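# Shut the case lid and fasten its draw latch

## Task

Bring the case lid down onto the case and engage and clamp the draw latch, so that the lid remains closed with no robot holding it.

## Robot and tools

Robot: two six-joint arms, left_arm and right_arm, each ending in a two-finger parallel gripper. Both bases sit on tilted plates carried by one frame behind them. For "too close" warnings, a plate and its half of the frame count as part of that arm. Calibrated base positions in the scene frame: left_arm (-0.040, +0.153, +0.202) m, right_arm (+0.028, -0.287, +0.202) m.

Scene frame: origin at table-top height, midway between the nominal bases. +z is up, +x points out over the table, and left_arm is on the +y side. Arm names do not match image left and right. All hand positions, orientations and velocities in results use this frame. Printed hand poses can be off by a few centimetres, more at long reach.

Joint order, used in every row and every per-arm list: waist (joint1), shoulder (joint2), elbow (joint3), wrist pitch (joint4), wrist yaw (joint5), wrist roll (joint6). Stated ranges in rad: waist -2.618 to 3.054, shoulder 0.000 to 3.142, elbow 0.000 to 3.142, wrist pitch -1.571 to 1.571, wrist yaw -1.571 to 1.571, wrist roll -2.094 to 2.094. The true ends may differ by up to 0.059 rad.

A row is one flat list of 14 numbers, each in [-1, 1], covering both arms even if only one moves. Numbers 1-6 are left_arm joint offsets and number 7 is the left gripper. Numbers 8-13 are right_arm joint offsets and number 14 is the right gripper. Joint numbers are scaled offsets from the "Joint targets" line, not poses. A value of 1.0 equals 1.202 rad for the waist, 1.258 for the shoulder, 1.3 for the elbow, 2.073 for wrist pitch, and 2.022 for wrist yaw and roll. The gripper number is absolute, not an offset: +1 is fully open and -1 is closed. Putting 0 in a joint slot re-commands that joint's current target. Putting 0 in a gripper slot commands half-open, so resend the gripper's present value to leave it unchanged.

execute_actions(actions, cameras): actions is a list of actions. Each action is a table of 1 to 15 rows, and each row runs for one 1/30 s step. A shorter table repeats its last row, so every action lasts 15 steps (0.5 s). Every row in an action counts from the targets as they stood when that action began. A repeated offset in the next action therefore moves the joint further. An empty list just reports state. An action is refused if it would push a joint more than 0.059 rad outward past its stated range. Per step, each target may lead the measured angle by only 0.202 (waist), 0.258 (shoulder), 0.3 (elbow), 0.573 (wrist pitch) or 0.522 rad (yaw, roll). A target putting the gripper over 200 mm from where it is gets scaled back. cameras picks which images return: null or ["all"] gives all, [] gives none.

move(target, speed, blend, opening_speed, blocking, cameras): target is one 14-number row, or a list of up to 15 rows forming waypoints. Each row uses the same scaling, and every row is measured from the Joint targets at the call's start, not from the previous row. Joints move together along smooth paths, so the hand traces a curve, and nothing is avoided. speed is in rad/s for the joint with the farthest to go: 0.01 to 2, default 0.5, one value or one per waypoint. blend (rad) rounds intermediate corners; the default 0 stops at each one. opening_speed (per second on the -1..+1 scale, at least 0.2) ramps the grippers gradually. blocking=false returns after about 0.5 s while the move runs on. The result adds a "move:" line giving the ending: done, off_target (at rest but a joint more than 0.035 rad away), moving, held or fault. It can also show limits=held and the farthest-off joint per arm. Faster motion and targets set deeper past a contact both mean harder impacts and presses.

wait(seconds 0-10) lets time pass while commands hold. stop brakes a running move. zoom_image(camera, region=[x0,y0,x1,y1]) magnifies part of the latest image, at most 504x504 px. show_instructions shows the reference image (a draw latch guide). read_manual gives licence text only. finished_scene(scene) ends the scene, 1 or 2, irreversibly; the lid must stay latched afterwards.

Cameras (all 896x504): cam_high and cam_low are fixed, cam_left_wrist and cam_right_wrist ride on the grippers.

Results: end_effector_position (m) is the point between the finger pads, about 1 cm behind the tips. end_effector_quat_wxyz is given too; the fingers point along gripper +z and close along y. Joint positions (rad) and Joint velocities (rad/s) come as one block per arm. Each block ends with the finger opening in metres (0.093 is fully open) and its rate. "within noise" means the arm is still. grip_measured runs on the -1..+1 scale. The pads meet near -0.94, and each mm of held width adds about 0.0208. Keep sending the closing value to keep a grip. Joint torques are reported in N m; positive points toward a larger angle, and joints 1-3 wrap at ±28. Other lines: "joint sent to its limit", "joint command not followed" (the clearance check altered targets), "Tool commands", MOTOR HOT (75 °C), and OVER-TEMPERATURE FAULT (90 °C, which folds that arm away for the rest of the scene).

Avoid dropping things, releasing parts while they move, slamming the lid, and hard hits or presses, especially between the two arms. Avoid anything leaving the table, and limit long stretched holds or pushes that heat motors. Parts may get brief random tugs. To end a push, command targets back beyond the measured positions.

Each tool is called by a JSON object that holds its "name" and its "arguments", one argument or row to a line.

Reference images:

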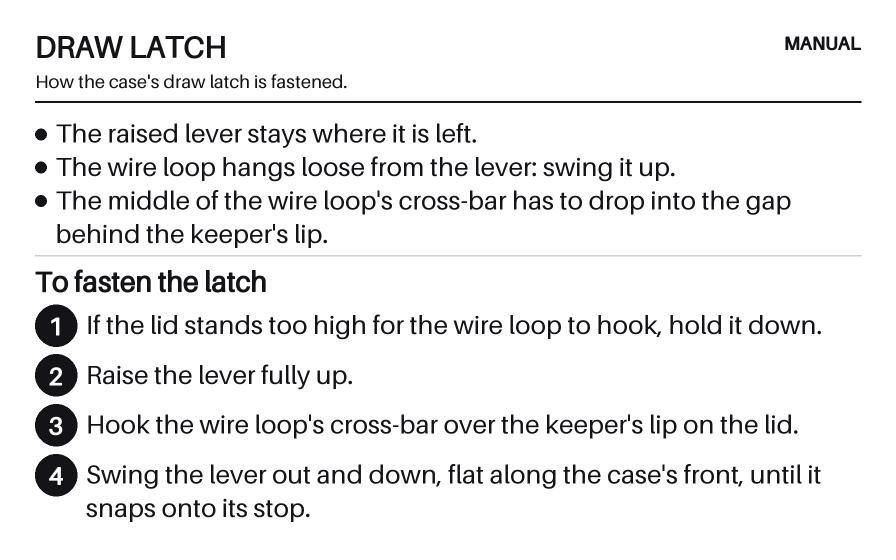

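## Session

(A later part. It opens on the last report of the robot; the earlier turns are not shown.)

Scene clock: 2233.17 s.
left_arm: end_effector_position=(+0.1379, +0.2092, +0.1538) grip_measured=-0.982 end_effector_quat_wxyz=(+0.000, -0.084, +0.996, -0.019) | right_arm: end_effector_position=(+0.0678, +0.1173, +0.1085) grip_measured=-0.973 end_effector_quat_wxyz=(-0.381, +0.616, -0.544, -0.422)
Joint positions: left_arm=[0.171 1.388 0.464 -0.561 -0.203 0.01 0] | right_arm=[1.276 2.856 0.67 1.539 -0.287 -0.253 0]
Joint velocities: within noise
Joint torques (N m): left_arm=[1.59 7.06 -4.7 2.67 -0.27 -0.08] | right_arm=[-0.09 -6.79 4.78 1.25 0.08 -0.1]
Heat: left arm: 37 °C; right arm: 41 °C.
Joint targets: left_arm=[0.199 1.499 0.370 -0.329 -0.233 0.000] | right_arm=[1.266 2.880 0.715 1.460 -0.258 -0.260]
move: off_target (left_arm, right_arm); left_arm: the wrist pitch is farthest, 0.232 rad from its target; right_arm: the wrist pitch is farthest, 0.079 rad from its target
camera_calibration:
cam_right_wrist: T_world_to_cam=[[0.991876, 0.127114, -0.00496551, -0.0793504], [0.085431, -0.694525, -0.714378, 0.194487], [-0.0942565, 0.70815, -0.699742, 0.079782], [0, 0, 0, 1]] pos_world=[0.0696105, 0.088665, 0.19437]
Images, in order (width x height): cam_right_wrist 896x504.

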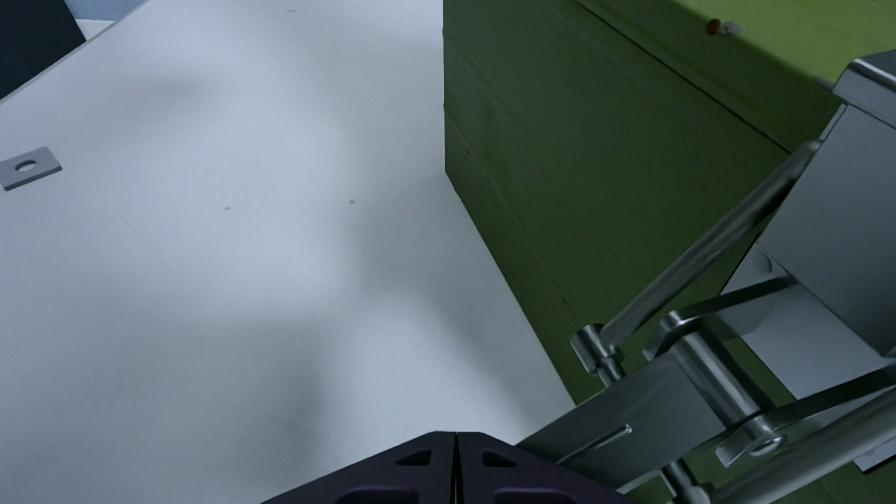

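{"name": "move", "arguments": {
  "target": [0,0,0,0,0,0,-1, -0.0408,0.0016,0.0292,-0.0203,-0.0183,-0.0158,-1],
  "speed": 0.1,
  "cameras": ["cam_right_wrist"]
}}

Scene clock: 2249.10 s.
left_arm: end_effector_position=(+0.1379, +0.2092, +0.1538) grip_measured=-0.982 end_effector_quat_wxyz=(+0.000, -0.084, +0.996, -0.019) | right_arm: end_effector_position=(+0.0809, +0.1242, +0.0952) grip_measured=-0.973 end_effector_quat_wxyz=(-0.367, +0.622, -0.552, -0.417)
Joint positions: left_arm=[0.171 1.388 0.464 -0.561 -0.203 0.01 0] | right_arm=[1.226 2.866 0.73 1.444 -0.327 -0.284 0]
Joint velocities: within noise
Joint torques (N m): left_arm=[1.59 7.04 -4.68 2.65 -0.27 -0.09] | right_arm=[0.08 -7.83 3 1.73 0.02 -0.13]
Heat: left arm: 38 °C; right arm: 41 °C.
Joint targets: left_arm=[0.199 1.499 0.370 -0.329 -0.233 0.000] | right_arm=[1.217 2.882 0.753 1.418 -0.295 -0.292]
move: off_target (left_arm); left_arm: the wrist pitch is farthest, 0.232 rad from its target
camera_calibration:
cam_right_wrist: T_world_to_cam=[[0.991247, 0.130512, -0.0198803, -0.0922263], [0.0806565, -0.717914, -0.691443, 0.189757], [-0.104514, 0.683788, -0.722157, 0.0727651], [0, 0, 0, 1]] pos_world=[0.0837188, 0.0985103, 0.181921]
Images, in order (width x height): cam_right_wrist 896x504.

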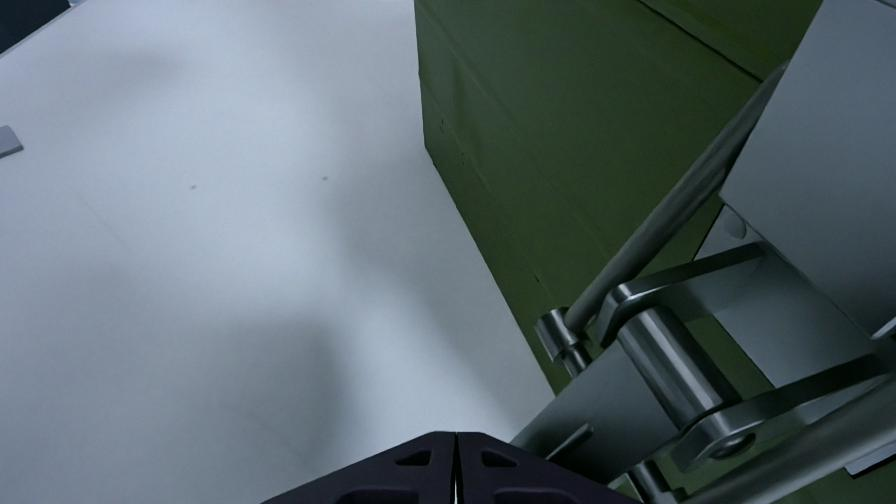

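{"name": "move", "arguments": {
  "target": [
    [0,0,0,0,0,0,-1, -0.0058,-0.0374,-0.0269,-0.0125,-0.0025,-0.004,-1],
    [0,0,0,0,0,0,-1, -0.0383,-0.0191,0.01,-0.0352,-0.0173,-0.0153,-1]
  ],
  "speed": 0.1,
  "blend": 0.01,
  "cameras": ["cam_right_wrist"]
}}

Scene clock: 2264.10 s.
left_arm: end_effector_position=(+0.1379, +0.2092, +0.1538) grip_measured=-0.982 end_effector_quat_wxyz=(+0.000, -0.084, +0.996, -0.019) | right_arm: end_effector_position=(+0.0950, +0.1226, +0.0824) grip_measured=-0.973 end_effector_quat_wxyz=(-0.353, +0.625, -0.567, -0.405)
Joint positions: left_arm=[0.171 1.388 0.464 -0.561 -0.203 0.01 0] | right_arm=[1.177 2.866 0.759 1.36 -0.345 -0.314 0]
Joint velocities: within noise
Joint torques (N m): left_arm=[1.55 7.02 -4.71 2.66 -0.26 -0.09] | right_arm=[0.47 -10.03 1.89 1.82 -0.15 -0.13]
Heat: left arm: 40 °C; right arm: 41 °C.
Joint targets: left_arm=[0.199 1.499 0.370 -0.329 -0.233 0.000] | right_arm=[1.171 2.858 0.767 1.345 -0.330 -0.323]
move: off_target (left_arm); left_arm: the wrist pitch is farthest, 0.232 rad from its target
camera_calibration:
cam_right_wrist: T_world_to_cam=[[0.992531, 0.116959, -0.034676, -0.103474], [0.0654453, -0.750388, -0.657749, 0.181229], [-0.10295, 0.650567, -0.752438, 0.0725151], [0, 0, 0, 1]] pos_world=[0.0983064, 0.100919, 0.170179]
Images, in order (width x height): cam_right_wrist 896x504.

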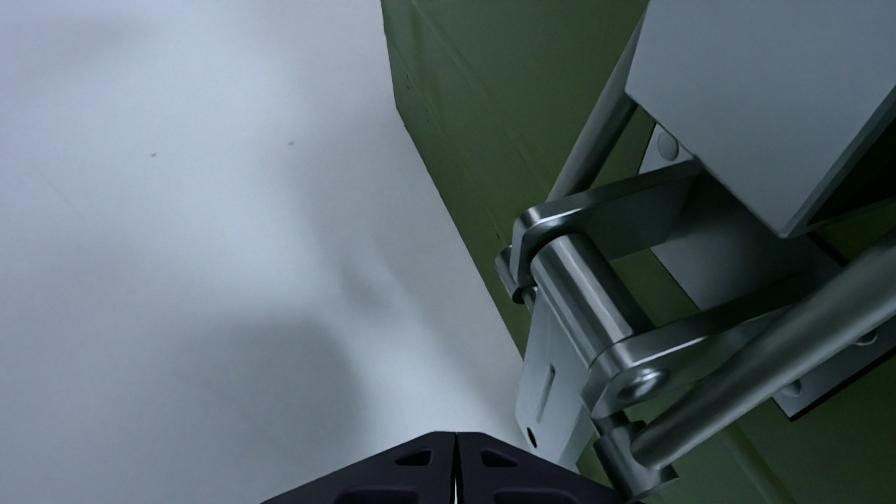

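{"name": "move", "arguments": {
  "target": [0,0,0,0,0,0,-1, -0.03,-0.0183,0.02,-0.0241,-0.0129,-0.0119,-1],
  "speed": 0.1,
  "cameras": ["cam_right_wrist"]
}}

Scene clock: 2270.37 s.
left_arm: end_effector_position=(+0.1379, +0.2092, +0.1538) grip_measured=-0.982 end_effector_quat_wxyz=(+0.000, -0.084, +0.996, -0.019) | right_arm: end_effector_position=(+0.1055, +0.1218, +0.0749) grip_measured=-0.973 end_effector_quat_wxyz=(-0.347, +0.626, -0.576, -0.395)
Joint positions: left_arm=[0.171 1.388 0.464 -0.561 -0.203 0.01 0] | right_arm=[1.144 2.866 0.779 1.308 -0.352 -0.338 0]
Joint velocities: within noise
Joint torques (N m): left_arm=[1.58 7.04 -4.7 2.66 -0.27 -0.08] | right_arm=[0.5 -12.16 2.29 1.76 -0.35 -0.11]
Heat: left arm: 41 °C; right arm: 41 °C.
Joint targets: left_arm=[0.199 1.499 0.370 -0.329 -0.233 0.000] | right_arm=[1.135 2.835 0.793 1.295 -0.357 -0.347]
move: off_target (left_arm); left_arm: the wrist pitch is farthest, 0.232 rad from its target
camera_calibration:
cam_right_wrist: T_world_to_cam=[[0.993738, 0.105022, -0.038145, -0.112485], [0.0566979, -0.76813, -0.637778, 0.176617], [-0.0962813, 0.631622, -0.769275, 0.0713817], [0, 0, 0, 1]] pos_world=[0.10864, 0.102392, 0.163264]
Images, in order (width x height): cam_right_wrist 896x504.

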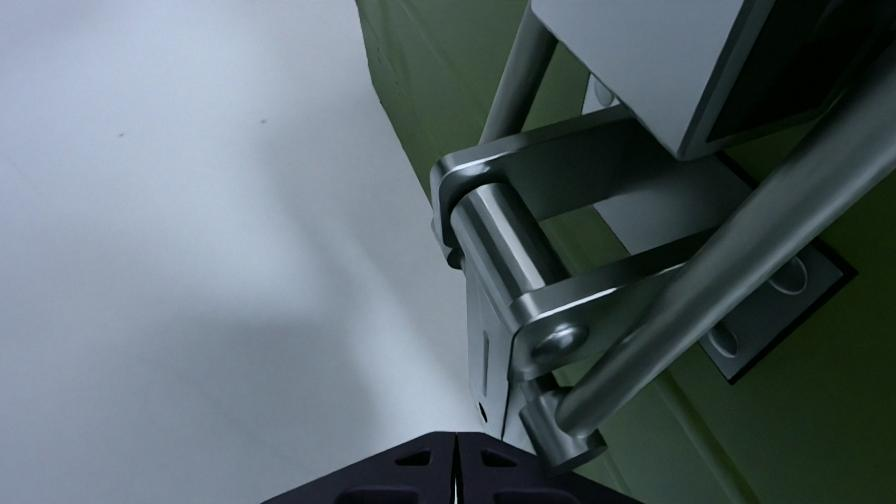

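{"name": "move", "arguments": {
  "target": [
    [0,0,0,0,0,0,-1, -0.1107,-0.0762,-0.2522,0.0932,-0.0448,-0.046,-1],
    [0,0,0,0,0,0,-1, -0.3436,-0.1415,-0.0869,-0.0714,-0.3561,-0.2023,-1]
  ],
  "speed": 0.3,
  "blend": 0.05,
  "cameras": ["cam_right_wrist"]
}}

{"name": "zoom_image", "arguments": {
  "camera": "cam_right_wrist",
  "region": [350, 150, 650, 450]
}}

Scene clock: 2289.97 s.
left_arm: end_effector_position=(+0.1379, +0.2092, +0.1538) grip_measured=-0.982 end_effector_quat_wxyz=(+0.000, -0.084, +0.996, -0.019) | right_arm: end_effector_position=(+0.1426, +0.0572, +0.1439) grip_measured=-0.973 end_effector_quat_wxyz=(-0.368, +0.628, -0.409, -0.550)
Joint positions: left_arm=[0.171 1.388 0.464 -0.561 -0.203 0.01 0] | right_arm=[0.729 2.689 0.672 1.162 -1.063 -0.747 0]
Joint velocities: within noise
Joint torques (N m): left_arm=[1.59 7.06 -4.66 2.66 -0.27 -0.09] | right_arm=[1.09 -11.33 1.42 1.33 -0.72 -0.18]
Heat: left arm: 43 °C; right arm: 44 °C.
Joint targets: left_arm=[0.199 1.499 0.370 -0.329 -0.233 0.000] | right_arm=[0.722 2.657 0.680 1.147 -1.077 -0.756]
move: off_target (left_arm); left_arm: the wrist pitch is farthest, 0.232 rad from its target
camera_calibration:
cam_right_wrist: T_world_to_cam=[[0.913219, 0.40747, -0.000186971, -0.151185], [0.208746, -0.468234, -0.858593, 0.161844], [-0.349938, 0.784044, -0.512657, 0.159308], [0, 0, 0, 1]] pos_world=[0.160029, 0.0124794, 0.2206]
Images, in order (width x height): cam_right_wrist 896x504.

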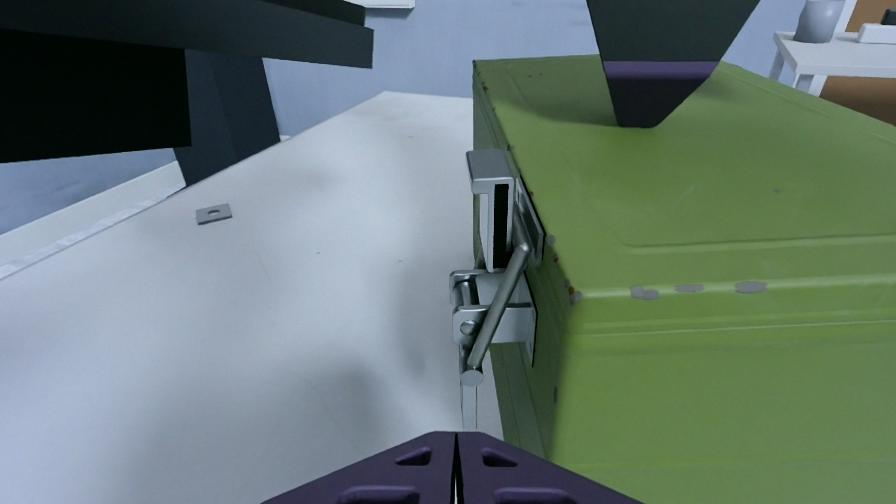

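Scaled by 1.680 from the camera's 896x504 image, which has a finer 1280x720 frame.

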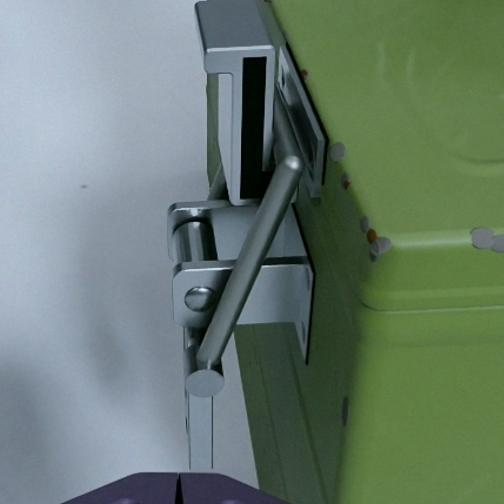

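{"name": "move", "arguments": {
  "target": [0,0,0,0,0,0,-1, -0.0416,0.2154,0.1438,0.0883,-0.0544,0.0574,-1],
  "speed": 0.3,
  "cameras": ["cam_right_wrist"]
}}

{"name": "zoom_image", "arguments": {
  "camera": "cam_right_wrist",
  "region": [300, 60, 600, 400]
}}

Scene clock: 2299.63 s.
left_arm: end_effector_position=(+0.1379, +0.2092, +0.1538) grip_measured=-0.982 end_effector_quat_wxyz=(+0.000, -0.084, +0.996, -0.019) | right_arm: end_effector_position=(+0.1581, +0.0708, +0.1142) grip_measured=-0.973 end_effector_quat_wxyz=(-0.383, +0.595, -0.391, -0.588)
Joint positions: left_arm=[0.171 1.388 0.464 -0.561 -0.203 0.01 0] | right_arm=[0.68 2.917 0.858 1.312 -1.173 -0.649 0]
Joint velocities: within noise
Joint torques (N m): left_arm=[1.55 7.01 -4.7 2.67 -0.27 -0.09] | right_arm=[1.1 -8.12 1.25 1.63 -0.58 0.08]
Heat: left arm: 44 °C; right arm: 45 °C.
Joint targets: left_arm=[0.199 1.499 0.370 -0.329 -0.233 0.000] | right_arm=[0.672 2.928 0.867 1.330 -1.187 -0.640]
move: off_target (left_arm); left_arm: the wrist pitch is farthest, 0.232 rad from its target
camera_calibration:
cam_right_wrist: T_world_to_cam=[[0.909986, 0.414328, -0.0160833, -0.16911], [0.159056, -0.38463, -0.909264, 0.147213], [-0.382919, 0.824859, -0.41591, 0.130105], [0, 0, 0, 1]] pos_world=[0.180292, 0.0193716, 0.185248]
Images, in order (width x height): cam_right_wrist 896x504.

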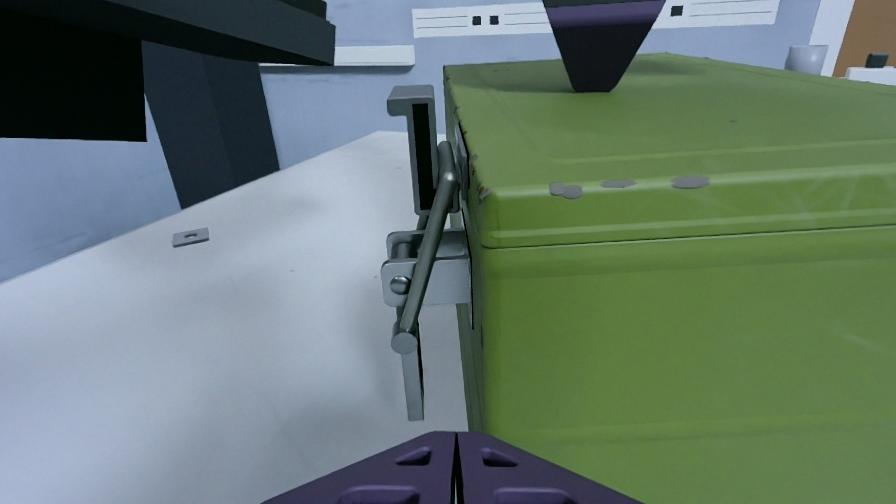

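Scaled by 1.482 from the camera's 896x504 image, which has a finer 1280x720 frame.

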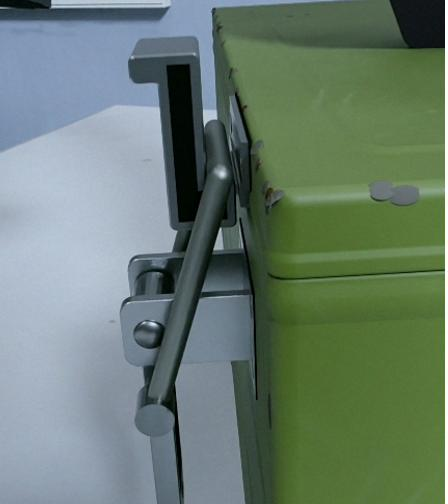

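{"name": "move", "arguments": {
  "target": [-0.0923,-0.1781,0.1608,-0.2079,0,0,-1, 0,0,0,0,0,0,-1],
  "speed": 0.2,
  "cameras": ["cam_right_wrist"]
}}

{"name": "zoom_image", "arguments": {
  "camera": "cam_right_wrist",
  "region": [300, 60, 600, 400]
}}

Scene clock: 2308.07 s.
left_arm: end_effector_position=(+0.1455, +0.2084, +0.1887) grip_measured=-0.982 end_effector_quat_wxyz=(+0.009, -0.049, +0.999, -0.011) | right_arm: end_effector_position=(+0.1581, +0.0708, +0.1143) grip_measured=-0.973 end_effector_quat_wxyz=(-0.383, +0.595, -0.391, -0.589)
Joint positions: left_arm=[0.098 1.294 0.555 -0.745 -0.224 0.01 0] | right_arm=[0.68 2.917 0.858 1.312 -1.174 -0.649 0]
Joint velocities: within noise
Joint torques (N m): left_arm=[-2.21 -4.41 5.52 0.24 -0.05 -0.09] | right_arm=[1.11 -8.12 1.07 1.65 -0.64 0.09]
Heat: left arm: 43 °C; right arm: 45 °C.
Joint targets: left_arm=[0.088 1.275 0.579 -0.760 -0.233 0.000] | right_arm=[0.672 2.928 0.867 1.330 -1.187 -0.640]
move: done
camera_calibration:
cam_right_wrist: T_world_to_cam=[[0.909804, 0.414724, -0.016138, -0.169063], [0.158911, -0.384005, -0.909554, 0.147374], [-0.383411, 0.824951, -0.415273, 0.130168], [0, 0, 0, 1]] pos_world=[0.180303, 0.0193245, 0.185371]
Images, in order (width x height): cam_right_wrist 896x504.

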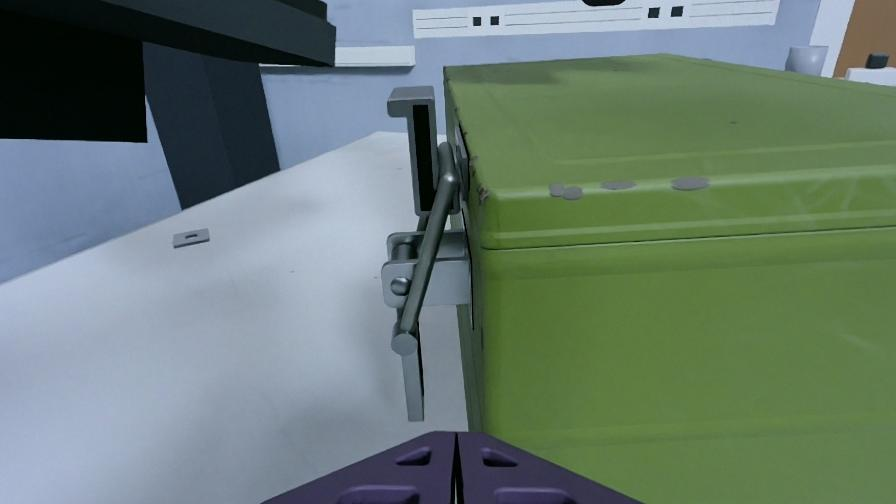

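Scaled by 1.482 from the camera's 896x504 image, which has a finer 1280x720 frame.

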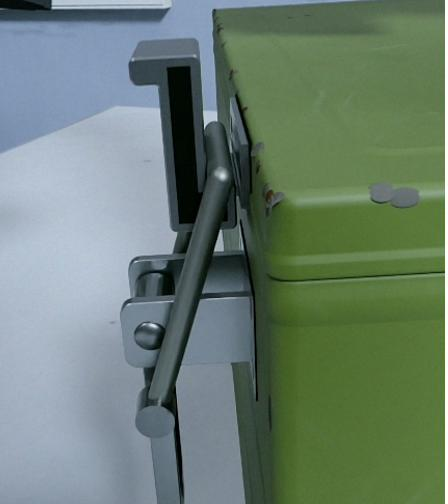

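{"name": "finished_scene", "arguments": {
  "scene": 1
}}

The scene is finished: the task was done.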